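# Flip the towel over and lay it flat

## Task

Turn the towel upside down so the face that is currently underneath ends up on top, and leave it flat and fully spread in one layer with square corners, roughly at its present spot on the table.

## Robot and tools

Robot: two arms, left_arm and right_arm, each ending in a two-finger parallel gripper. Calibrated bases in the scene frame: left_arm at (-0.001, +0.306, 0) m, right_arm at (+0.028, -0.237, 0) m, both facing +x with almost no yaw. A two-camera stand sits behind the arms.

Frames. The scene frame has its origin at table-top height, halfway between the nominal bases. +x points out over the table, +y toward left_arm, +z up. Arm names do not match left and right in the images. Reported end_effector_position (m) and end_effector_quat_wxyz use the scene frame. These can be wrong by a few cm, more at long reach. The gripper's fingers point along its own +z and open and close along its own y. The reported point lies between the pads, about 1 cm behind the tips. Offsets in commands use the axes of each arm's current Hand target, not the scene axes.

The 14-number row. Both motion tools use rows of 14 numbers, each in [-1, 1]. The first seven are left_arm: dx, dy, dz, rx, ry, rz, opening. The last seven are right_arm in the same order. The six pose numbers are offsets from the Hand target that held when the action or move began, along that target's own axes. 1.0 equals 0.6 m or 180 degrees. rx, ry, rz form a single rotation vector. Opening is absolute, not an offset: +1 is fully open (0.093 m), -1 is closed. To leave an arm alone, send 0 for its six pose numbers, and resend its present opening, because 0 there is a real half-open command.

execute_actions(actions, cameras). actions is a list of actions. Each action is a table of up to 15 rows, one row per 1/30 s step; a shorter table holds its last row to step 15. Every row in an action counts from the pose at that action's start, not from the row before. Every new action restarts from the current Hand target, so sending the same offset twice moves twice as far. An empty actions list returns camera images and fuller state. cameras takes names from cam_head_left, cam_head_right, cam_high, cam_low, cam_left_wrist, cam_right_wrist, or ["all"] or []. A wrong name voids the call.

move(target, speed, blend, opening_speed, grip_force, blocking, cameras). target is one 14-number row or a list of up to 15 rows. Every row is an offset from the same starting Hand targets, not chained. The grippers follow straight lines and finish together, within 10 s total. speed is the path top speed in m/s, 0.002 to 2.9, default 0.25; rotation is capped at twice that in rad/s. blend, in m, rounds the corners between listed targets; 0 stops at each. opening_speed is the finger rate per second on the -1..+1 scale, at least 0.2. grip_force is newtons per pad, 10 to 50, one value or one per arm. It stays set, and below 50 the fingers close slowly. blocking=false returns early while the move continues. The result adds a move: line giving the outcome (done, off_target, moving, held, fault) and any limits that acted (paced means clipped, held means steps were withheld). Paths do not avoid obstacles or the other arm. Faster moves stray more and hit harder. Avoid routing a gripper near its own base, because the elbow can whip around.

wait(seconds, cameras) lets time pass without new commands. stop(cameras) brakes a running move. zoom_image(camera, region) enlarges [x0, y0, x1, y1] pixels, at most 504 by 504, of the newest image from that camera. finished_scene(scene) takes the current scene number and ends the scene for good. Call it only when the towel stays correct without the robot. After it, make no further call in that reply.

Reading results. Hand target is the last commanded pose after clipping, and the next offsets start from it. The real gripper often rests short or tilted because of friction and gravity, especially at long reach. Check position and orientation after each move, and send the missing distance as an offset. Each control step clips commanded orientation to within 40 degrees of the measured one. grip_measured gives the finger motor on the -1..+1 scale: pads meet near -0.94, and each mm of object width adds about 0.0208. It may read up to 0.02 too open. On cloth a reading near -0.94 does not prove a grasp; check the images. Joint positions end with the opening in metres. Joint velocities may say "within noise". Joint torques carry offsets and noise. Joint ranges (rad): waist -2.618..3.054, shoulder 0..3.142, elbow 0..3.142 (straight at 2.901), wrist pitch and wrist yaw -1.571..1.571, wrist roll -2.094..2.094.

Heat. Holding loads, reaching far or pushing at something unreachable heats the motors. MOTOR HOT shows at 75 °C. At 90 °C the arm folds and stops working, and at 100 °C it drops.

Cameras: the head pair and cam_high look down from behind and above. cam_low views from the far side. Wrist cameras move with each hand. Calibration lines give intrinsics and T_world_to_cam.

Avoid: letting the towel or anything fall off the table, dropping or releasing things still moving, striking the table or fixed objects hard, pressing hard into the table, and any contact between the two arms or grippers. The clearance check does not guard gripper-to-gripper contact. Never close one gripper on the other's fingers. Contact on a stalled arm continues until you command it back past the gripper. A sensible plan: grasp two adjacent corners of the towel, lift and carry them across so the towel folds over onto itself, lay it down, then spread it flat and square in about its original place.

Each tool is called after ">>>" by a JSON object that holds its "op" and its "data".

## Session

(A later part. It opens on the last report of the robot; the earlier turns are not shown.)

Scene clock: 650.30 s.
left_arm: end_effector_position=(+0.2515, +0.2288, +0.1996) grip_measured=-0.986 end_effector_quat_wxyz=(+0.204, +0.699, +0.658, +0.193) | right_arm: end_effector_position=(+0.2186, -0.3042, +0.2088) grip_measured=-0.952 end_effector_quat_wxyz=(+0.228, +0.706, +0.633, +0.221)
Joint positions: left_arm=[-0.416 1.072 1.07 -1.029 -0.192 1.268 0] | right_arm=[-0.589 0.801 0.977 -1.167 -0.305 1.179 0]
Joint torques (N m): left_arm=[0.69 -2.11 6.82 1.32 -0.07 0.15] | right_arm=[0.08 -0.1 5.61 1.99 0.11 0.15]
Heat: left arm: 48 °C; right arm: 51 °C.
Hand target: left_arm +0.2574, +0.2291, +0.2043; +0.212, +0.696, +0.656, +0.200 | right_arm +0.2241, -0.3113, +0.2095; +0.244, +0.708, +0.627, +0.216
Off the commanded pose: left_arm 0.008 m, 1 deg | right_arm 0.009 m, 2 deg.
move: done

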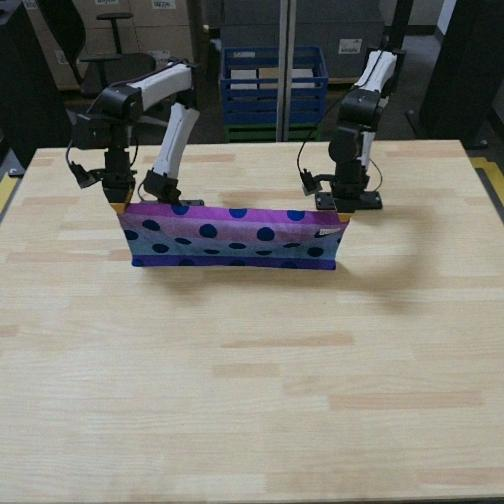

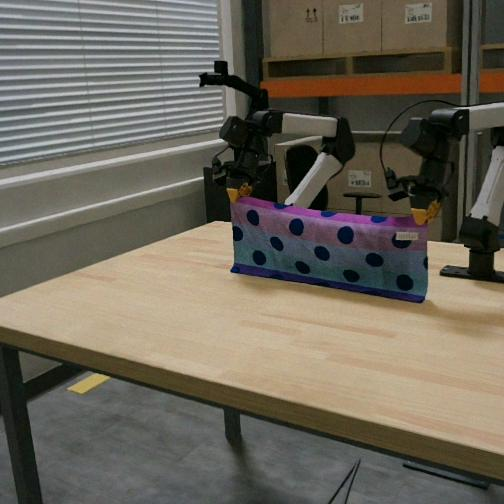

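>>> {"op": "move", "data": {"target": [0,0.0509,0.0479,0.0111,0,0,-1,0,0.0486,0.0501,0.0161,0,0,-1], "speed": 0.2, "cameras": ["cam_high","cam_low"]}}

>>> {"op": "zoom_image", "data": {"camera": "cam_low", "region": [210, 170, 460, 340]}}

>>> {"op": "zoom_image", "data": {"camera": "cam_high", "region": [100, 180, 370, 300]}}

Scene clock: 653.43 s.
left_arm: end_effector_position=(+0.2892, +0.2273, +0.1880) grip_measured=-0.986 end_effector_quat_wxyz=(+0.185, +0.704, +0.662, +0.179) | right_arm: end_effector_position=(+0.2521, -0.3068, +0.1854) grip_measured=-0.952 end_effector_quat_wxyz=(+0.190, +0.718, +0.640, +0.195)
Joint positions: left_arm=[-0.345 1.239 1.141 -0.971 -0.148 1.323 0] | right_arm=[-0.449 0.967 0.977 -1.067 -0.21 1.288 0]
Joint torques (N m): left_arm=[0.64 -3.1 8.17 1.27 -0.05 0.14] | right_arm=[0.1 -1.11 10.28 1.82 0.17 0.16]
Heat: left arm: 48 °C; right arm: 51 °C.
Hand target: left_arm +0.2987, +0.2266, +0.1974; +0.200, +0.700, +0.659, +0.189 | right_arm +0.2653, -0.3162, +0.2036; +0.225, +0.714, +0.632, +0.200
Off the commanded pose: left_arm 0.013 m, 2 deg | right_arm 0.025 m, 4 deg.
move: off_target (left_arm, right_arm)

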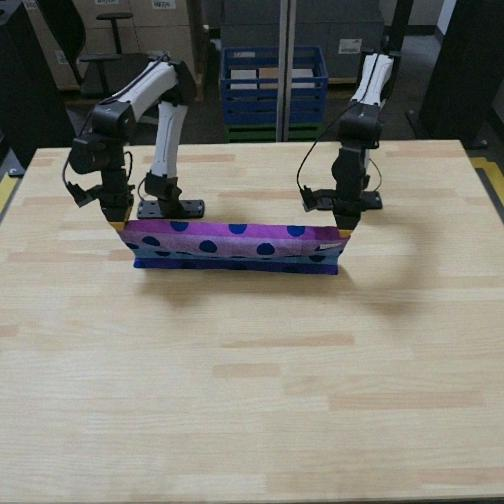

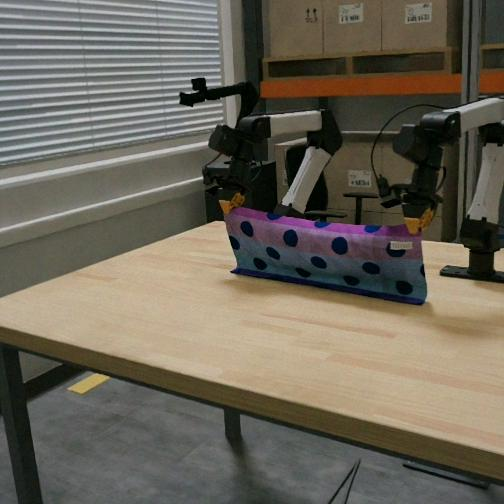

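Scaled by 2.016 from the camera's image (finer frame: 720x720).

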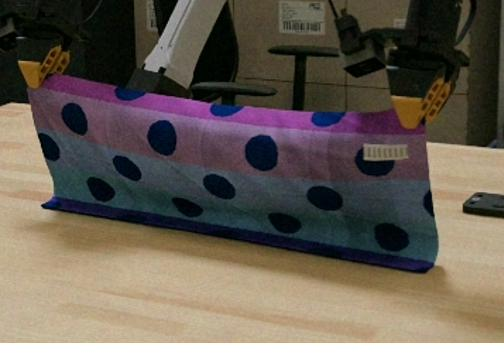

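Scaled by 1.867 from the camera's image (finer frame: 720x720).

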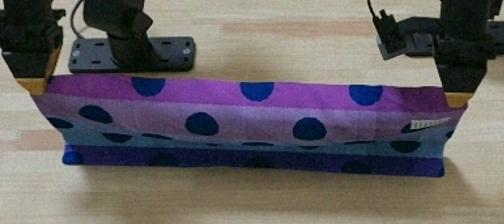

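>>> {"op": "move", "data": {"target": [[0,0.0442,-0.0709,0,0,0,-1,0,0.0491,-0.0704,-0.005,0,0,-1],[0,0.0960,-0.0248,0,0,0,-1,0,0.0983,-0.0216,-0.005,0,0,-1],[0,-0.0911,-0.1134,-0.0170,0,0,-1,0,-0.0872,-0.1185,-0.0272,0,0,-1],[0,-0.0240,-0.0405,-0.0059,0,0,-1,0,-0.0226,-0.0412,-0.0106,0,0,-1],[0,0.0569,0.0231,0.0108,0,0,-1,0,0.0572,0.0241,0.0172,0,0,-1],[0.0017,0.0583,0.1078,0.033,0,0,-1,-0.0017,0.0562,0.1084,0.0394,0,0,-1],[0.0017,0.0738,0.1996,0.0497,0,0,-1,-0.0033,0.0675,0.2053,0.0561,0,0,-1],[0.0033,0.0817,0.2766,0.0719,0,0,-1,-0.005,0.0718,0.2833,0.0783,0,0,-1],[0.005,0.0843,0.3389,0.0886,0,0,-1,-0.0067,0.0702,0.3439,0.095,0,0,-1],[0.005,0.0833,0.3764,0.0997,0,0,-1,-0.0067,0.0678,0.3806,0.1117,0,0,-1],[0.005,0.1077,0.3971,0.0997,0,0,-1,-0.0067,0.0907,0.4017,0.1117,0,0,-1]], "speed": [0.25,0.3,0.3,0.25,0.25,0.2,0.2,0.2,0.15,0.1,0.08], "blend": [0.015,0.01,0.006,0.01,0.015,0.018,0.018,0.018,0.012,0.004,0], "cameras": ["cam_high","cam_head_left","cam_head_right"]}}

>>> {"op": "zoom_image", "data": {"camera": "cam_head_right", "region": [170, 160, 270, 235]}}

>>> {"op": "zoom_image", "data": {"camera": "cam_head_left", "region": [260, 160, 360, 235]}}

Scene clock: 672.80 s.
left_arm: end_effector_position=(+0.4768, +0.2118, +0.0316) grip_measured=-0.986 end_effector_quat_wxyz=(+0.096, +0.723, +0.679, +0.084) | right_arm: end_effector_position=(+0.4367, -0.3346, +0.0328) grip_measured=-0.953 end_effector_quat_wxyz=(+0.080, +0.738, +0.664, +0.094)
Joint positions: left_arm=[-0.201 2.222 1.753 -0.847 -0.026 1.434 0] | right_arm=[-0.259 1.984 1.391 -0.74 -0.07 1.422 0]
Joint torques (N m): left_arm=[0.94 -9.55 7.6 0.53 -0.04 0.2] | right_arm=[-0.2 -8.31 9.32 0.85 0.36 0.19]
Motor temperatures (°C): left_arm=[28 42 48 34 24 26 28] | right_arm=[27 40 53 37 24 26 29]
Heat: left arm: 48 °C; right arm: 53 °C.
Hand target: left_arm +0.4793, +0.2188, +0.0293; +0.088, +0.723, +0.680, +0.083 | right_arm +0.4466, -0.3424, +0.0377; +0.098, +0.742, +0.657, +0.086
Off the commanded pose: left_arm 0.008 m, 1 deg | right_arm 0.013 m, 2 deg.
move: off_target (right_arm)
Images, in order (width x height): cam_head_left 504x504, cam_head_right 504x504, cam_high 504x504.

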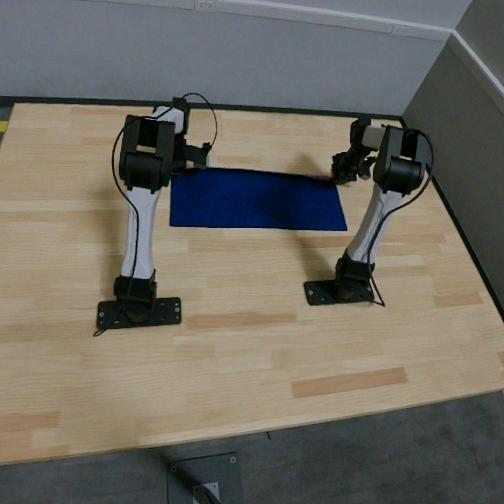

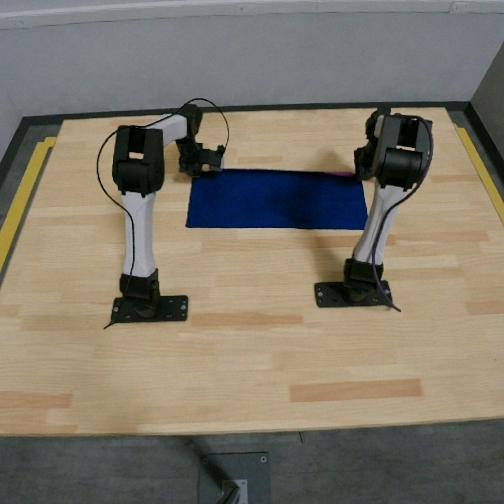

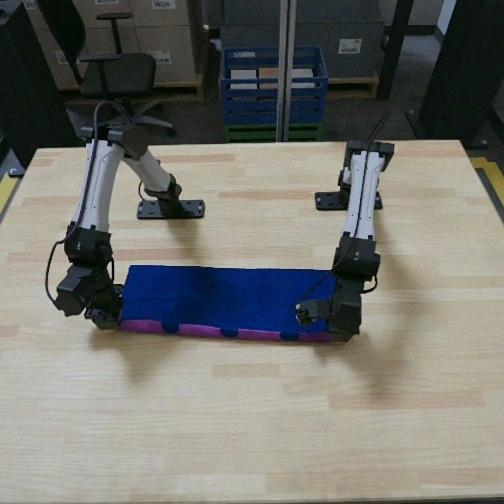

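Scaled by 5.040 from the camera's image (finer frame: 720x720).

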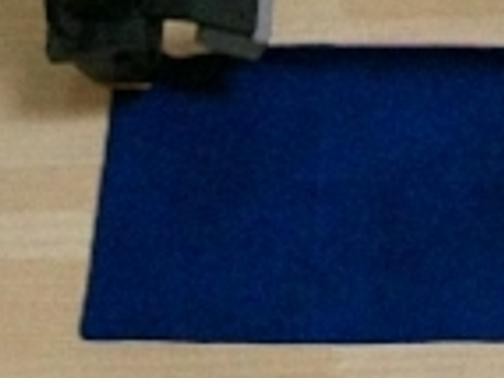

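Scaled by 5.040 from the camera's image (finer frame: 720x720).

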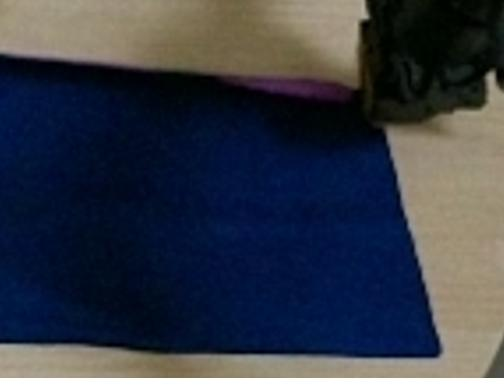

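>>> {"op": "move", "data": {"target": [[0,0.0012,-0.0049,0,0,0,0.0,0,0.0013,-0.0048,0,0,0,0.0],[0,0.0403,-0.1617,0,0,0,0.0,0,0.0434,-0.1609,0,0,0,0.0]], "speed": [0.1,0.2], "opening_speed": 2.0, "cameras": ["cam_high","cam_left_wrist","cam_right_wrist"]}}

>>> {"op": "zoom_image", "data": {"camera": "cam_high", "region": [100, 240, 230, 370]}}

>>> {"op": "zoom_image", "data": {"camera": "cam_high", "region": [240, 240, 370, 370]}}

Scene clock: 676.70 s.
left_arm: end_effector_position=(+0.4772, +0.2154, +0.1250) grip_measured=-0.002 end_effector_quat_wxyz=(+0.089, +0.721, +0.682, +0.079) | right_arm: end_effector_position=(+0.4407, -0.3386, +0.1157) grip_measured=-0.003 end_effector_quat_wxyz=(+0.071, +0.740, +0.664, +0.079)
Joint positions: left_arm=[-0.194 2.222 2.13 -1.241 -0.026 1.434 0.045] | right_arm=[-0.259 1.972 1.716 -1.11 -0.054 1.422 0.045]
Joint torques (N m): left_arm=[0.4 -10.63 7.69 0.57 -0.05 0.19] | right_arm=[-0.17 -12.18 9.55 0.68 0.19 0.19]
Heat: left arm: 48 °C; right arm: 52 °C.
Hand target: left_arm +0.4794, +0.2188, +0.1293; +0.088, +0.723, +0.680, +0.083 | right_arm +0.4468, -0.3424, +0.1377; +0.098, +0.742, +0.657, +0.086
Off the commanded pose: left_arm 0.006 m, 1 deg | right_arm 0.023 m, 3 deg.
move: off_target (right_arm)
cam_left_wrist: T_world_to_cam=[[-0.96993, 0.06259, -0.23519, 0.48047], [-0.03545, 0.91974, 0.39092, -0.1889], [0.24078, 0.3875, -0.88987, 0.00112]] pos_world=[0.45906, 0.14323, 0.18785]
cam_right_wrist: T_world_to_cam=[[-0.97064, 0.10153, -0.21806, 0.4887], [-0.00466, 0.89845, 0.43906, 0.29342], [0.2405, 0.42718, -0.8716, 0.22123]] pos_world=[0.42251, -0.40775, 0.17057]

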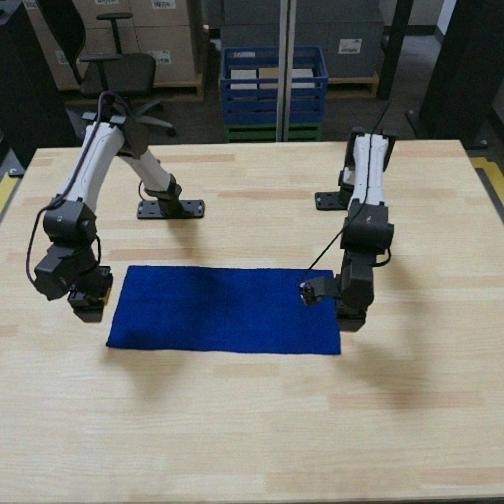

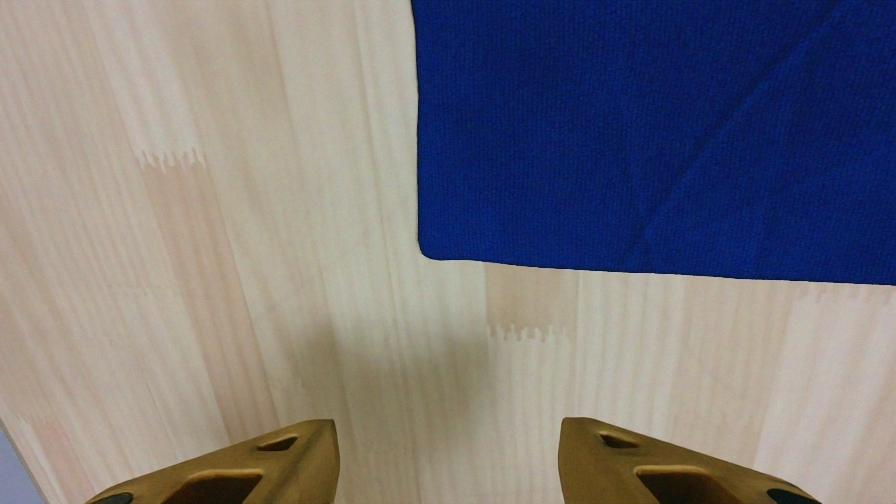

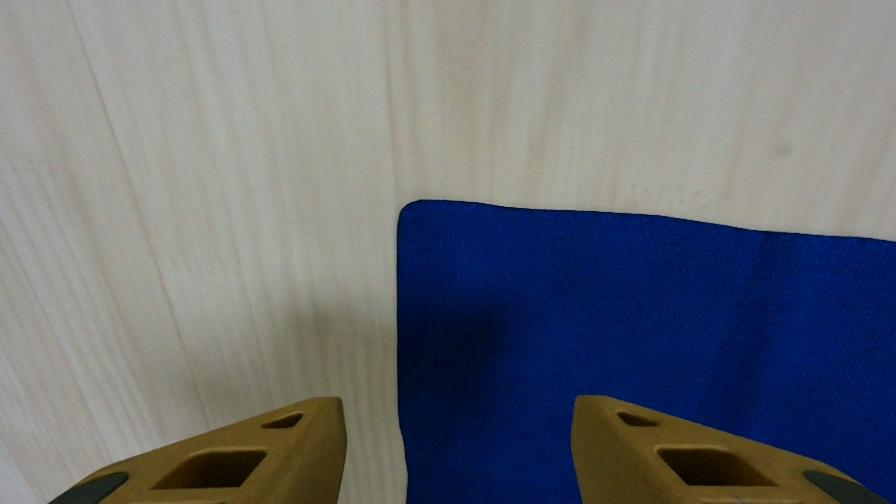

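Scaled by 3.877 from the camera's image (finer frame: 720x720).

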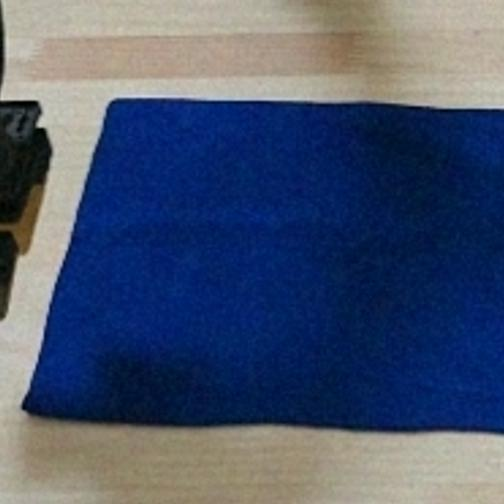

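Scaled by 3.877 from the camera's image (finer frame: 720x720).

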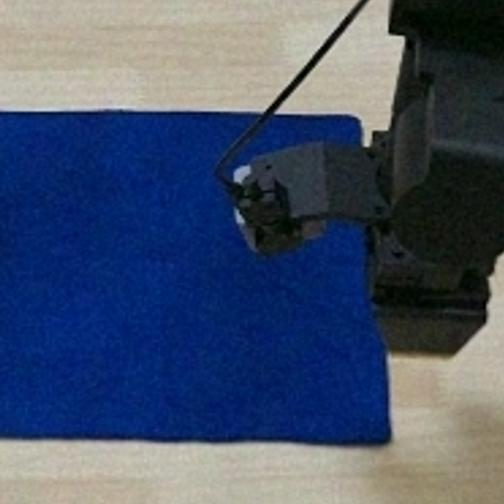

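>>> {"op": "move", "data": {"target": [[-0.0330,-0.4307,-0.0056,-0.1556,0.0028,-0.0052,0.1,-0.0038,-0.4325,-0.0015,-0.1482,0.0028,-0.0051,0.1],[-0.0324,-0.4220,0.0765,-0.1556,0.0028,-0.0052,0.1,-0.0033,-0.4272,0.0872,-0.1482,0.0028,-0.0051,0.1],[-0.0305,-0.3216,0.1015,-0.1556,0.0028,-0.0052,-1,-0.0013,-0.3261,0.1149,-0.1482,0.0028,-0.0051,-1]], "speed": [0.45,0.15,0.15], "blend": [0.02,0.005,0], "opening_speed": 2.0, "cameras": ["cam_high","cam_left_wrist","cam_right_wrist"]}}

Scene clock: 685.20 s.
left_arm: end_effector_position=(+0.3057, +0.2102, +0.0260) grip_measured=-0.983 end_effector_quat_wxyz=(+0.260, +0.671, +0.647, +0.251) | right_arm: end_effector_position=(+0.2759, -0.3210, +0.0219) grip_measured=-0.982 end_effector_quat_wxyz=(+0.260, +0.692, +0.628, +0.242)
Joint positions: left_arm=[-0.441 1.407 0.444 0.089 -0.27 1.264 0] | right_arm=[-0.498 1.106 0.256 -0.039 -0.273 1.264 0]
Joint torques (N m): left_arm=[0.61 -3.43 5.26 1.42 -0.05 0.14] | right_arm=[0.18 -1.57 5.7 1.86 0.06 0.1]
Heat: left arm: 48 °C; right arm: 52 °C.
Hand target: left_arm +0.3060, +0.2109, +0.0237; +0.258, +0.674, +0.646, +0.248 | right_arm +0.2767, -0.3225, +0.0205; +0.264, +0.694, +0.626, +0.238
Off the commanded pose: left_arm 0.003 m, 1 deg | right_arm 0.002 m, 1 deg.
move: done; target 3's new opening was sent with right_arm's hand 0.012 m and 3 deg from that target
cam_left_wrist: T_world_to_cam=[[-0.73879, 0.03652, -0.67295, 0.2373], [-0.23392, 0.92255, 0.30688, -0.08924], [0.63204, 0.38414, -0.67303, -0.16817]] pos_world=[0.26073, 0.13826, 0.0739]
cam_right_wrist: T_world_to_cam=[[-0.73846, 0.0694, -0.67072, 0.242], [-0.20779, 0.92286, 0.32427, 0.38444], [0.64148, 0.37883, -0.66707, 0.04102]] pos_world=[0.23228, -0.38711, 0.06502]

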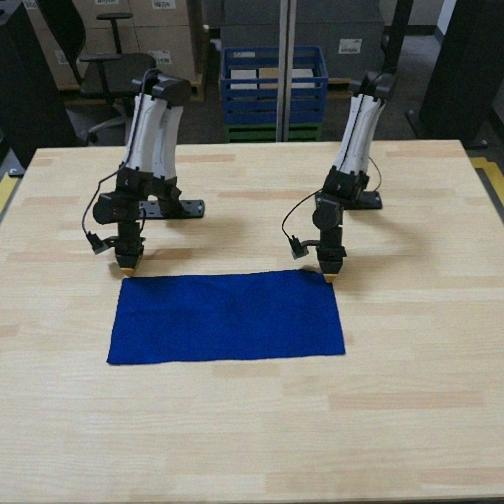

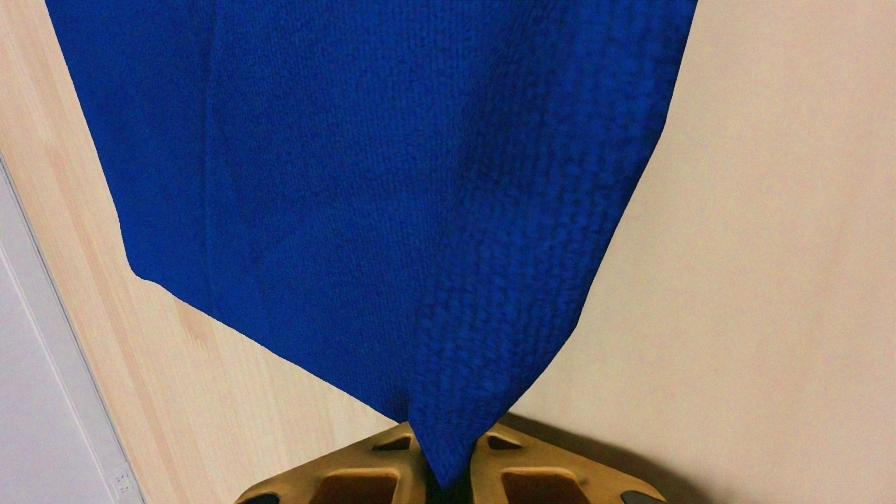

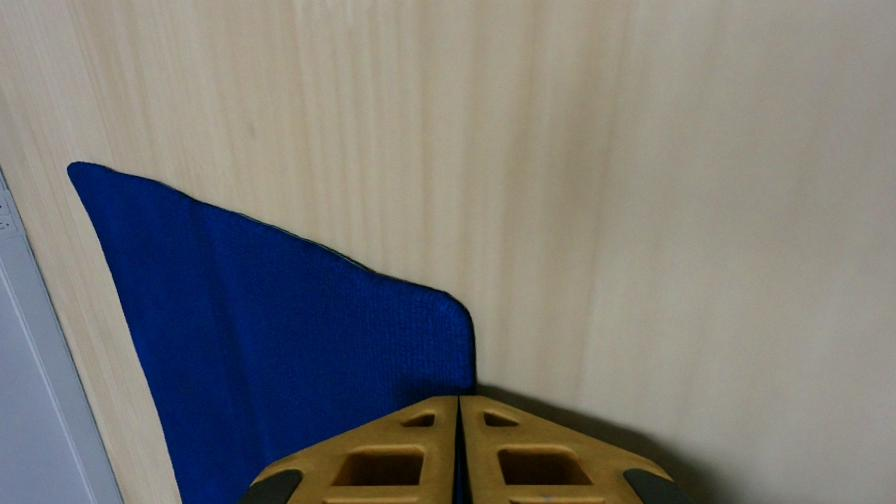

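>>> {"op": "zoom_image", "data": {"camera": "cam_high", "region": [90, 230, 220, 330]}}

Scaled by 3.877 from the camera's image (finer frame: 720x720).

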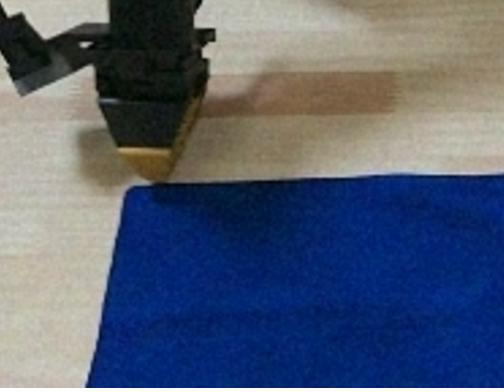

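>>> {"op": "move", "data": {"target": [[0,0,0,0,0,0,-1,-0.0087,-0.0127,-0.0883,0,0.0129,-0.0145,0.1],[0,0,0,0,0,0,-1,-0.0070,-0.0370,-0.0184,0,0.0129,-0.0145,0.1],[0,0,0,0,0,0,-1,-0.0007,0.0414,0.0514,0,0.0129,-0.0145,-1]], "speed": [0.15,0.12,0.15], "blend": [0.01,0.005,0], "opening_speed": 2.0, "cameras": ["cam_high","cam_right_wrist"]}}

Scene clock: 691.50 s.
left_arm: end_effector_position=(+0.3057, +0.2102, +0.0260) grip_measured=-0.983 end_effector_quat_wxyz=(+0.260, +0.671, +0.647, +0.251) | right_arm: end_effector_position=(+0.3156, -0.3263, +0.0172) grip_measured=-0.974 end_effector_quat_wxyz=(+0.256, +0.672, +0.648, +0.252)
Joint positions: left_arm=[-0.441 1.407 0.444 0.089 -0.27 1.264 0] | right_arm=[-0.456 1.354 0.364 0.106 -0.285 1.25 0]
Joint torques (N m): left_arm=[0.68 -3.38 5.22 1.43 -0.02 0.15] | right_arm=[0.24 -2.85 5.22 1.83 0.07 0.09]
Heat: left arm: 48 °C; right arm: 51 °C.
Hand target: left_arm +0.3060, +0.2109, +0.0237; +0.258, +0.674, +0.646, +0.248 | right_arm +0.3155, -0.3269, +0.0141; +0.257, +0.675, +0.647, +0.246
Off the commanded pose: left_arm 0.003 m, 1 deg | right_arm 0.003 m, 1 deg.
move: done; target 3's new opening was sent with right_arm's hand 0.017 m and 3 deg from that target
cam_right_wrist: T_world_to_cam=[[-0.73607, 0.02301, -0.67651, 0.25278], [-0.26566, 0.90942, 0.31997, 0.41299], [0.6226, 0.41525, -0.66328, 0.03223]] pos_world=[0.27571, -0.39478, 0.06024]

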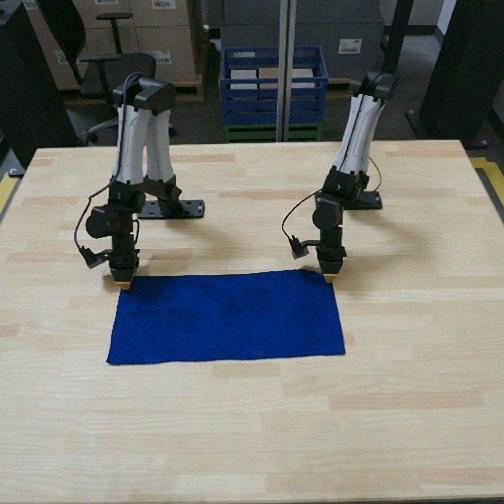

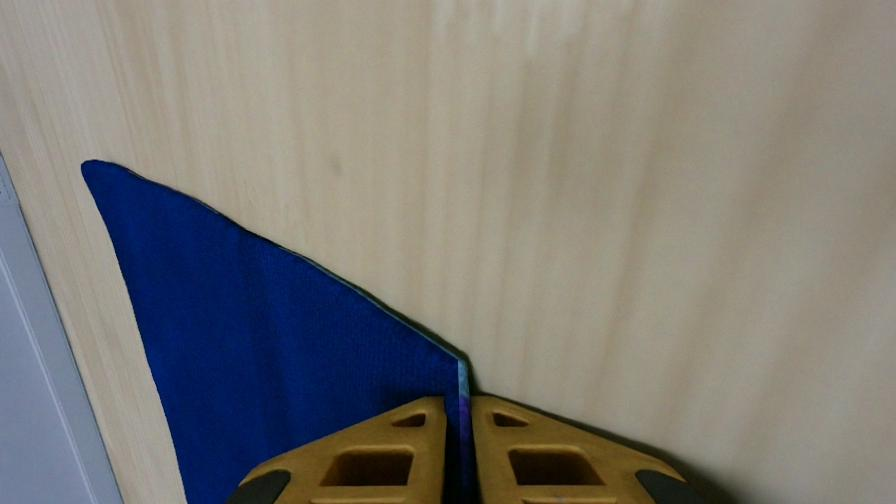

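>>> {"op": "move", "data": {"target": [[0.0083,0.2705,-0.2422,0.0444,0,0,-1,-0.0152,0.2465,-0.3025,0.0253,-0.0125,0.0153,-1],[0.0083,0.1023,-0.3620,0.0389,0,0,-1,-0.0023,0.0736,-0.4194,0.0086,-0.0129,0.0150,-1],[0.0083,0.1557,-0.2785,0.05,0,0,-1,-0.0083,0.1289,-0.3354,0.0253,-0.0125,0.0153,-1],[0.0083,0.2243,-0.2018,0.0667,0,0,-1,-0.0147,0.2008,-0.2617,0.0531,-0.0118,0.0158,-1],[0.01,0.2108,-0.1181,0.0889,0,0,-1,-0.0194,0.1903,-0.1781,0.0753,-0.0113,0.0162,-1],[0.01,0.2100,-0.0251,0.1056,0,0,-1,-0.0251,0.1905,-0.0806,0.0919,-0.0109,0.0165,-1],[0.0117,0.2044,0.0522,0.1278,0,0,-1,-0.0297,0.1860,-0.0027,0.1142,-0.0103,0.0169,-1],[0.0133,0.1961,0.1140,0.1444,0,0,-1,-0.0335,0.1775,0.0573,0.1308,-0.0098,0.0172,-1],[0.0133,0.1886,0.1507,0.1556,0,0,-1,-0.0347,0.1710,0.0934,0.1475,-0.0094,0.0174,-1],[0.0133,0.2090,0.1754,0.1556,0,0,-1,-0.0366,0.1913,0.1170,0.1475,-0.0094,0.0174,-1]], "speed": [0.35,0.3,0.25,0.25,0.2,0.2,0.2,0.15,0.1,0.08], "blend": [0.01,0.006,0.01,0.015,0.018,0.018,0.018,0.012,0.004,0], "cameras": ["cam_high","cam_head_left","cam_head_right"]}}

>>> {"op": "zoom_image", "data": {"camera": "cam_high", "region": [90, 240, 230, 360]}}

>>> {"op": "zoom_image", "data": {"camera": "cam_high", "region": [230, 240, 370, 360]}}

Scene clock: 704.07 s.
left_arm: end_effector_position=(+0.4680, +0.2060, +0.0324) grip_measured=-0.984 end_effector_quat_wxyz=(+0.096, +0.716, +0.686, +0.087) | right_arm: end_effector_position=(+0.4373, -0.3468, +0.0331) grip_measured=-0.974 end_effector_quat_wxyz=(+0.081, +0.732, +0.670, +0.096)
Joint positions: left_arm=[-0.221 2.19 1.703 -0.827 -0.038 1.395 0] | right_arm=[-0.291 1.996 1.409 -0.745 -0.082 1.374 0]
Joint torques (N m): left_arm=[0.91 -9.22 7.31 0.54 -0.04 0.19] | right_arm=[-0.14 -8.4 9.35 0.85 0.34 0.17]
Heat: left arm: 47 °C; right arm: 50 °C.
Hand target: left_arm +0.4697, +0.2120, +0.0292; +0.087, +0.716, +0.687, +0.084 | right_arm +0.4468, -0.3543, +0.0378; +0.097, +0.736, +0.664, +0.088
Off the commanded pose: left_arm 0.007 m, 1 deg | right_arm 0.013 m, 2 deg.
move: off_target (right_arm)
Images, in order (width x height): cam_head_left 504x504, cam_head_right 504x504, cam_high 504x504.

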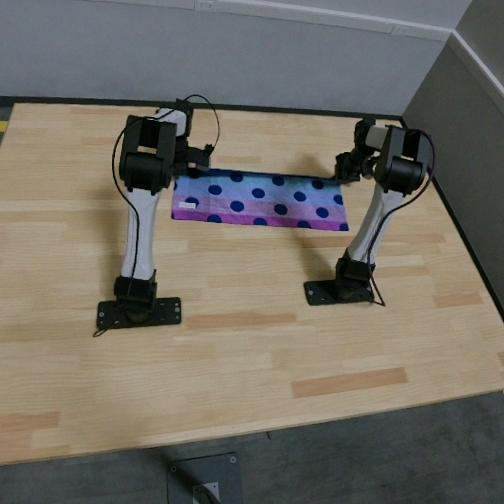

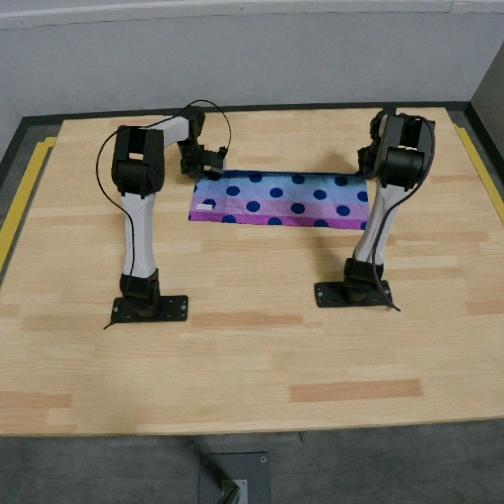

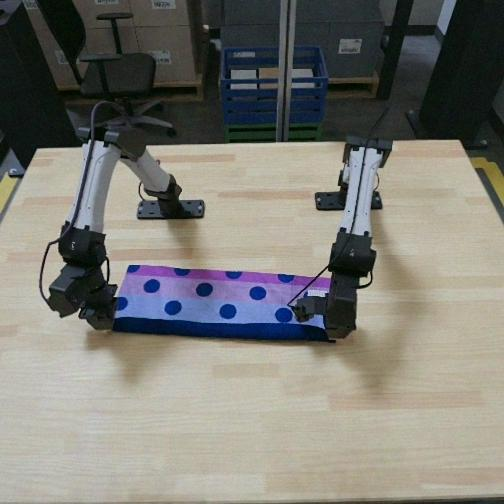

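Scaled by 3.600 from the camera's image (finer frame: 720x720).

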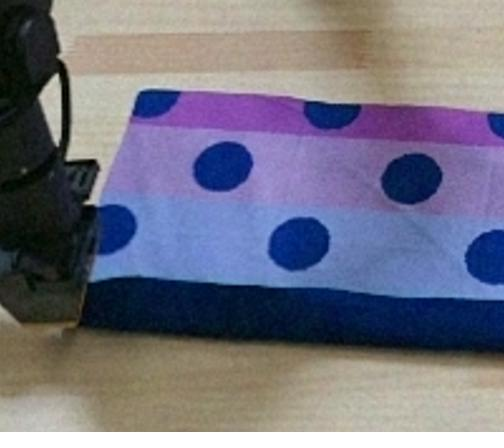

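Scaled by 3.600 from the camera's image (finer frame: 720x720).

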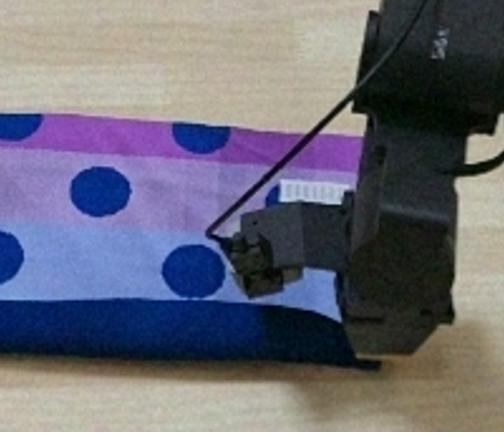

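>>> {"op": "zoom_image", "data": {"camera": "cam_head_left", "region": [160, 160, 270, 240]}}

>>> {"op": "zoom_image", "data": {"camera": "cam_head_left", "region": [260, 160, 370, 240]}}

Scaled by 4.582 from the camera's image (finer frame: 720x720).

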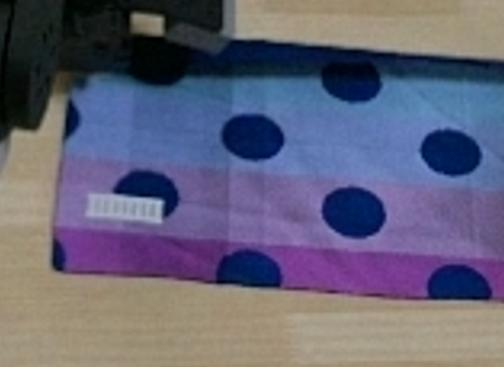

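Scaled by 4.582 from the camera's image (finer frame: 720x720).

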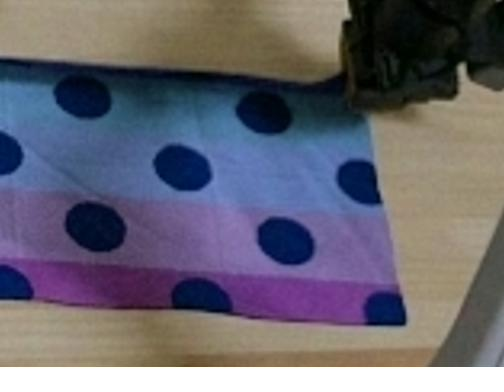

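>>> {"op": "move", "data": {"target": [[0,0.0012,-0.0049,0,0,0,0.0,0,0.0013,-0.0048,0,0,0,0.0],[0,0.0403,-0.1617,0,0,0,0.0,0,0.0434,-0.1609,0,0,0,0.0]], "speed": [0.1,0.2], "opening_speed": 2.0, "cameras": ["cam_high","cam_left_wrist","cam_right_wrist"]}}

>>> {"op": "zoom_image", "data": {"camera": "cam_high", "region": [90, 240, 220, 370]}}

>>> {"op": "zoom_image", "data": {"camera": "cam_high", "region": [240, 240, 370, 370]}}

Scene clock: 710.60 s.
left_arm: end_effector_position=(+0.4675, +0.2089, +0.1207) grip_measured=-0.002 end_effector_quat_wxyz=(+0.083, +0.716, +0.689, +0.079) | right_arm: end_effector_position=(+0.4410, -0.3506, +0.1156) grip_measured=-0.003 end_effector_quat_wxyz=(+0.071, +0.735, +0.670, +0.081)
Joint positions: left_arm=[-0.215 2.19 2.062 -1.217 -0.038 1.396 0.045] | right_arm=[-0.291 1.985 1.735 -1.115 -0.067 1.375 0.045]
Joint torques (N m): left_arm=[0.53 -11.18 7.65 0.54 -0.04 0.17] | right_arm=[-0.13 -12.33 9.55 0.69 0.18 0.18]
Heat: left arm: 47 °C; right arm: 51 °C.
Hand target: left_arm +0.4698, +0.2119, +0.1292; +0.087, +0.716, +0.687, +0.084 | right_arm +0.4470, -0.3544, +0.1379; +0.098, +0.736, +0.664, +0.088
Off the commanded pose: left_arm 0.009 m, 1 deg | right_arm 0.023 m, 3 deg.
move: off_target (right_arm)
cam_left_wrist: T_world_to_cam=[[-0.97292, 0.0457, -0.22658, 0.4744], [-0.04903, 0.91714, 0.39554, -0.17537], [0.22588, 0.39594, -0.89006, 0.0074]] pos_world=[0.45128, 0.13623, 0.18344]
cam_right_wrist: T_world_to_cam=[[-0.97151, 0.08577, -0.22094, 0.48534], [-0.02108, 0.89725, 0.44102, 0.31085], [0.23607, 0.43312, -0.86988, 0.23018]] pos_world=[0.42373, -0.42023, 0.17037]

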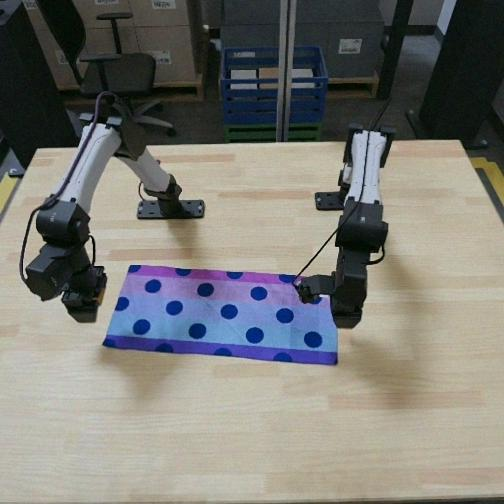

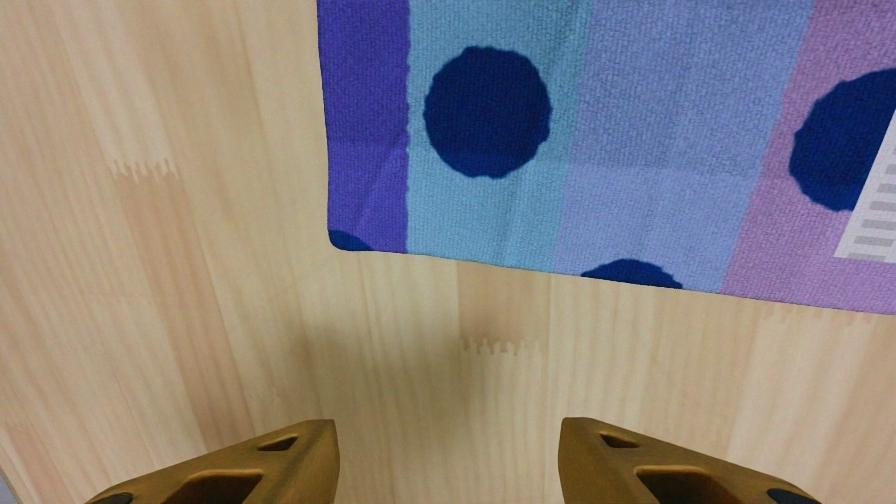

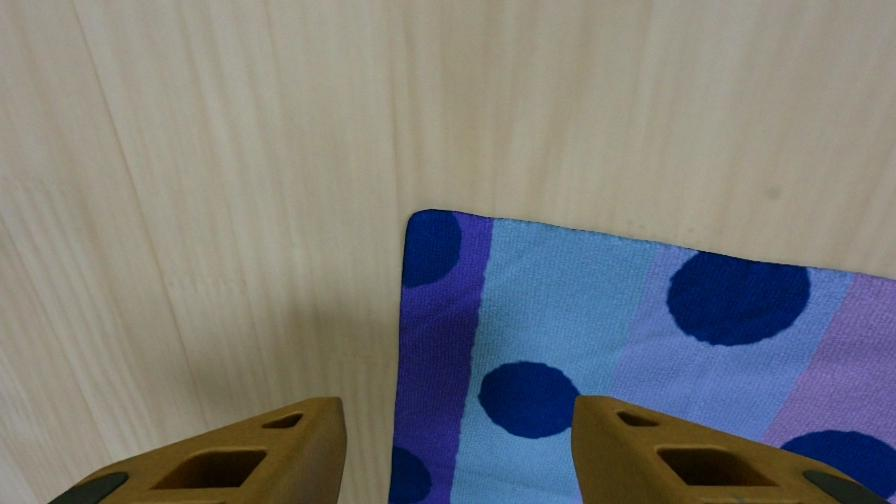

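Scaled by 3.877 from the camera's image (finer frame: 720x720).

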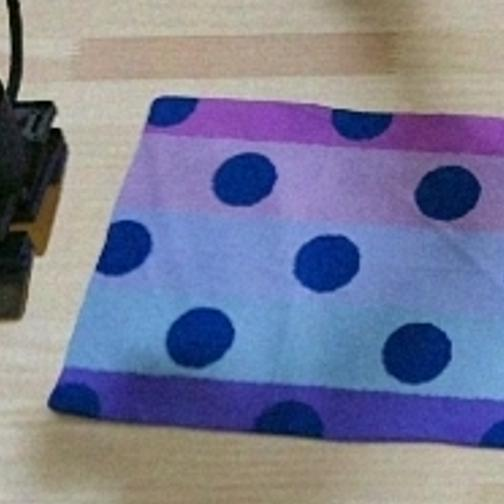

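Scaled by 3.877 from the camera's image (finer frame: 720x720).

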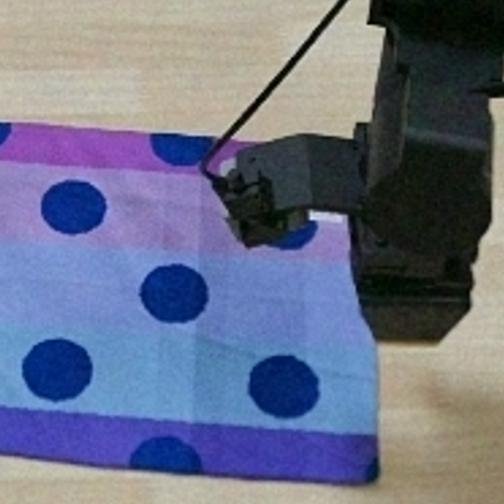

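>>> {"op": "move", "data": {"target": [[-0.0100,-0.3817,0.0050,-0.1543,-0.0066,0.0124,0.1,0.0288,-0.4390,0.0070,-0.1491,-0.0067,0.0123,0.1],[-0.0113,-0.3744,0.0911,-0.1543,-0.0066,0.0124,0.1,0.0275,-0.4339,0.0964,-0.1491,-0.0067,0.0123,0.1],[-0.0158,-0.2743,0.1165,-0.1543,-0.0066,0.0124,-1,0.0229,-0.3327,0.1238,-0.1491,-0.0067,0.0123,-1]], "speed": [0.45,0.15,0.15], "blend": [0.02,0.005,0], "opening_speed": 2.0, "cameras": ["cam_high","cam_left_wrist","cam_right_wrist"]}}

Scene clock: 719.03 s.
left_arm: end_effector_position=(+0.3267, +0.2076, +0.0244) grip_measured=-0.986 end_effector_quat_wxyz=(+0.265, +0.685, +0.633, +0.245) | right_arm: end_effector_position=(+0.2772, -0.3226, +0.0183) grip_measured=-0.982 end_effector_quat_wxyz=(+0.268, +0.706, +0.610, +0.239)
Joint positions: left_arm=[-0.392 1.492 0.503 0.132 -0.209 1.335 0] | right_arm=[-0.474 1.118 0.234 0.018 -0.231 1.324 0]
Joint torques (N m): left_arm=[0.62 -4 5.2 1.4 0.01 0.14] | right_arm=[0.21 -1.61 4.68 1.98 0.09 0.06]
Heat: left arm: 47 °C; right arm: 51 °C.
Hand target: left_arm +0.3268, +0.2085, +0.0217; +0.262, +0.688, +0.632, +0.241 | right_arm +0.2758, -0.3229, +0.0142; +0.271, +0.707, +0.610, +0.234
Off the commanded pose: left_arm 0.003 m, 1 deg | right_arm 0.004 m, 1 deg.
move: done; target 3's new opening was sent with right_arm's hand 0.018 m and 3 deg from that target
cam_left_wrist: T_world_to_cam=[[-0.73745, 0.06754, -0.67201, 0.24503], [-0.19369, 0.93204, 0.30623, -0.09661], [0.64703, 0.356, -0.67426, -0.18058]] pos_world=[0.27883, 0.13778, 0.0725]
cam_right_wrist: T_world_to_cam=[[-0.72858, 0.10427, -0.67698, 0.24933], [-0.16684, 0.93156, 0.32305, 0.37875], [0.66434, 0.34831, -0.66131, 0.02208]] pos_world=[0.23018, -0.38652, 0.06104]

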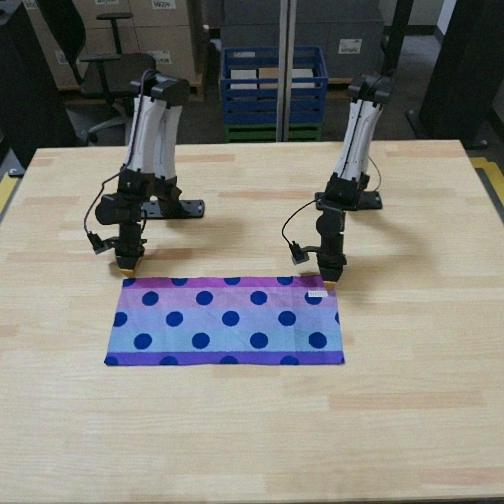

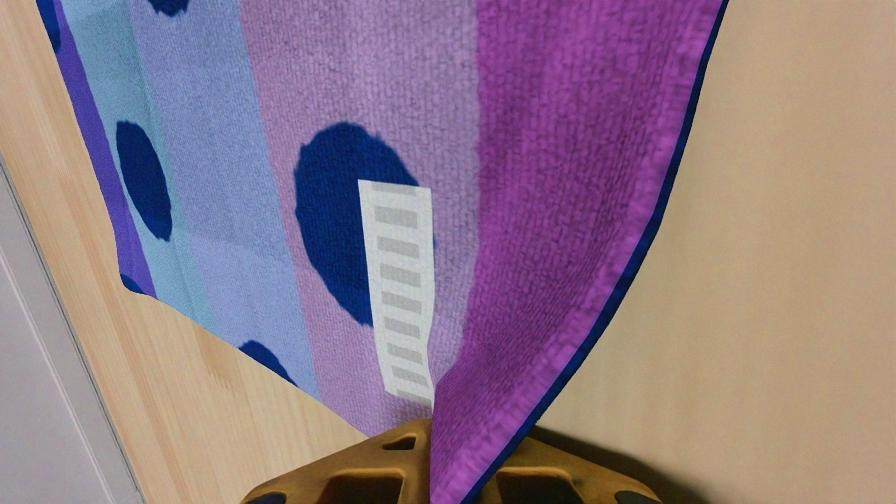

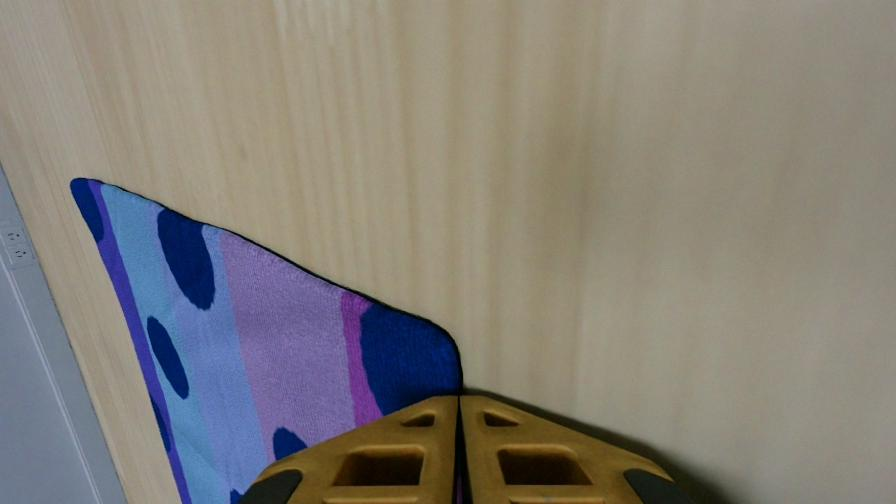

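>>> {"op": "zoom_image", "data": {"camera": "cam_high", "region": [90, 230, 220, 330]}}

Scaled by 3.877 from the camera's image (finer frame: 720x720).

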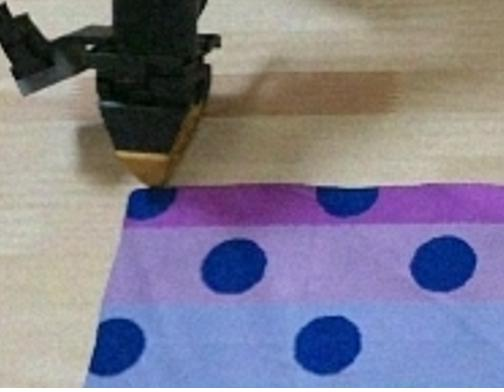

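>>> {"op": "move", "data": {"target": [[0,0,0,0,0,0,-1,-0.0019,-0.0003,-0.0917,0,0.0191,-0.0213,0.1],[0,0,0,0,0,0,-1,0.0003,-0.0254,-0.0268,0,0.0191,-0.0213,0.1],[0,0,0,0,0,0,-1,0.0100,0.0549,0.0453,0,0.0191,-0.0213,-1]], "speed": [0.15,0.1,0.12], "blend": [0.01,0.005,0], "opening_speed": 2.0, "cameras": ["cam_high","cam_right_wrist"]}}

Scene clock: 726.67 s.
left_arm: end_effector_position=(+0.3267, +0.2075, +0.0244) grip_measured=-0.986 end_effector_quat_wxyz=(+0.265, +0.685, +0.633, +0.245) | right_arm: end_effector_position=(+0.3180, -0.3223, +0.0176) grip_measured=-0.982 end_effector_quat_wxyz=(+0.258, +0.677, +0.643, +0.250)
Joint positions: left_arm=[-0.392 1.492 0.503 0.132 -0.209 1.335 0] | right_arm=[-0.424 1.35 0.361 0.115 -0.255 1.288 0]
Joint torques (N m): left_arm=[0.51 -4.01 5.22 1.38 0.03 0.14] | right_arm=[0.24 -2.97 5.45 1.85 0.07 0.1]
Heat: left arm: 47 °C; right arm: 50 °C.
Hand target: left_arm +0.3267, +0.2085, +0.0217; +0.262, +0.688, +0.632, +0.241 | right_arm +0.3189, -0.3232, +0.0159; +0.260, +0.679, +0.641, +0.246
Off the commanded pose: left_arm 0.003 m, 1 deg | right_arm 0.002 m, 1 deg.
move: done; target 3's new opening was sent with right_arm's hand 0.015 m and 3 deg from that target
cam_right_wrist: T_world_to_cam=[[-0.73582, 0.0343, -0.67631, 0.25822], [-0.25147, 0.91346, 0.31993, 0.40671], [0.62876, 0.40548, -0.66351, 0.02429]] pos_world=[0.27701, -0.39022, 0.06063]

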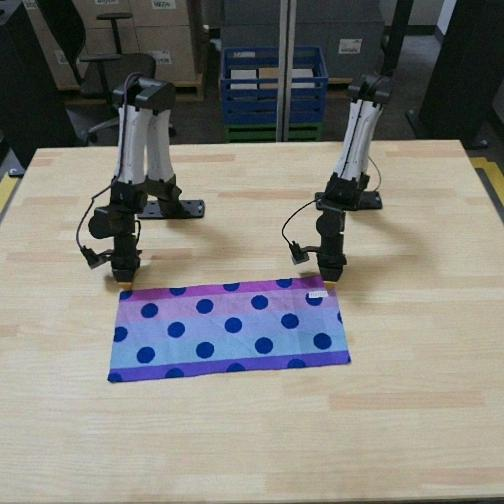

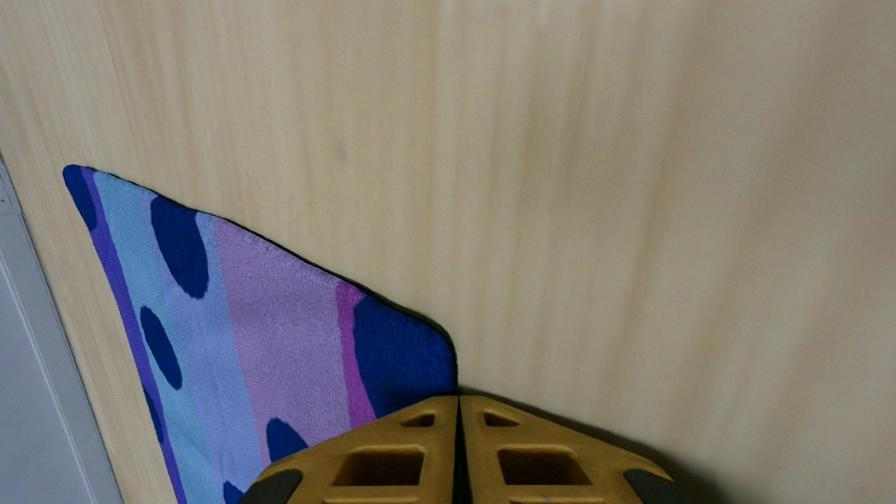

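>>> {"op": "zoom_image", "data": {"camera": "cam_high", "region": [90, 230, 220, 330]}}

Scaled by 3.877 from the camera's image (finer frame: 720x720).

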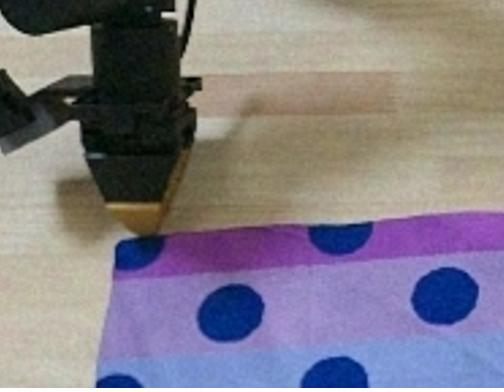

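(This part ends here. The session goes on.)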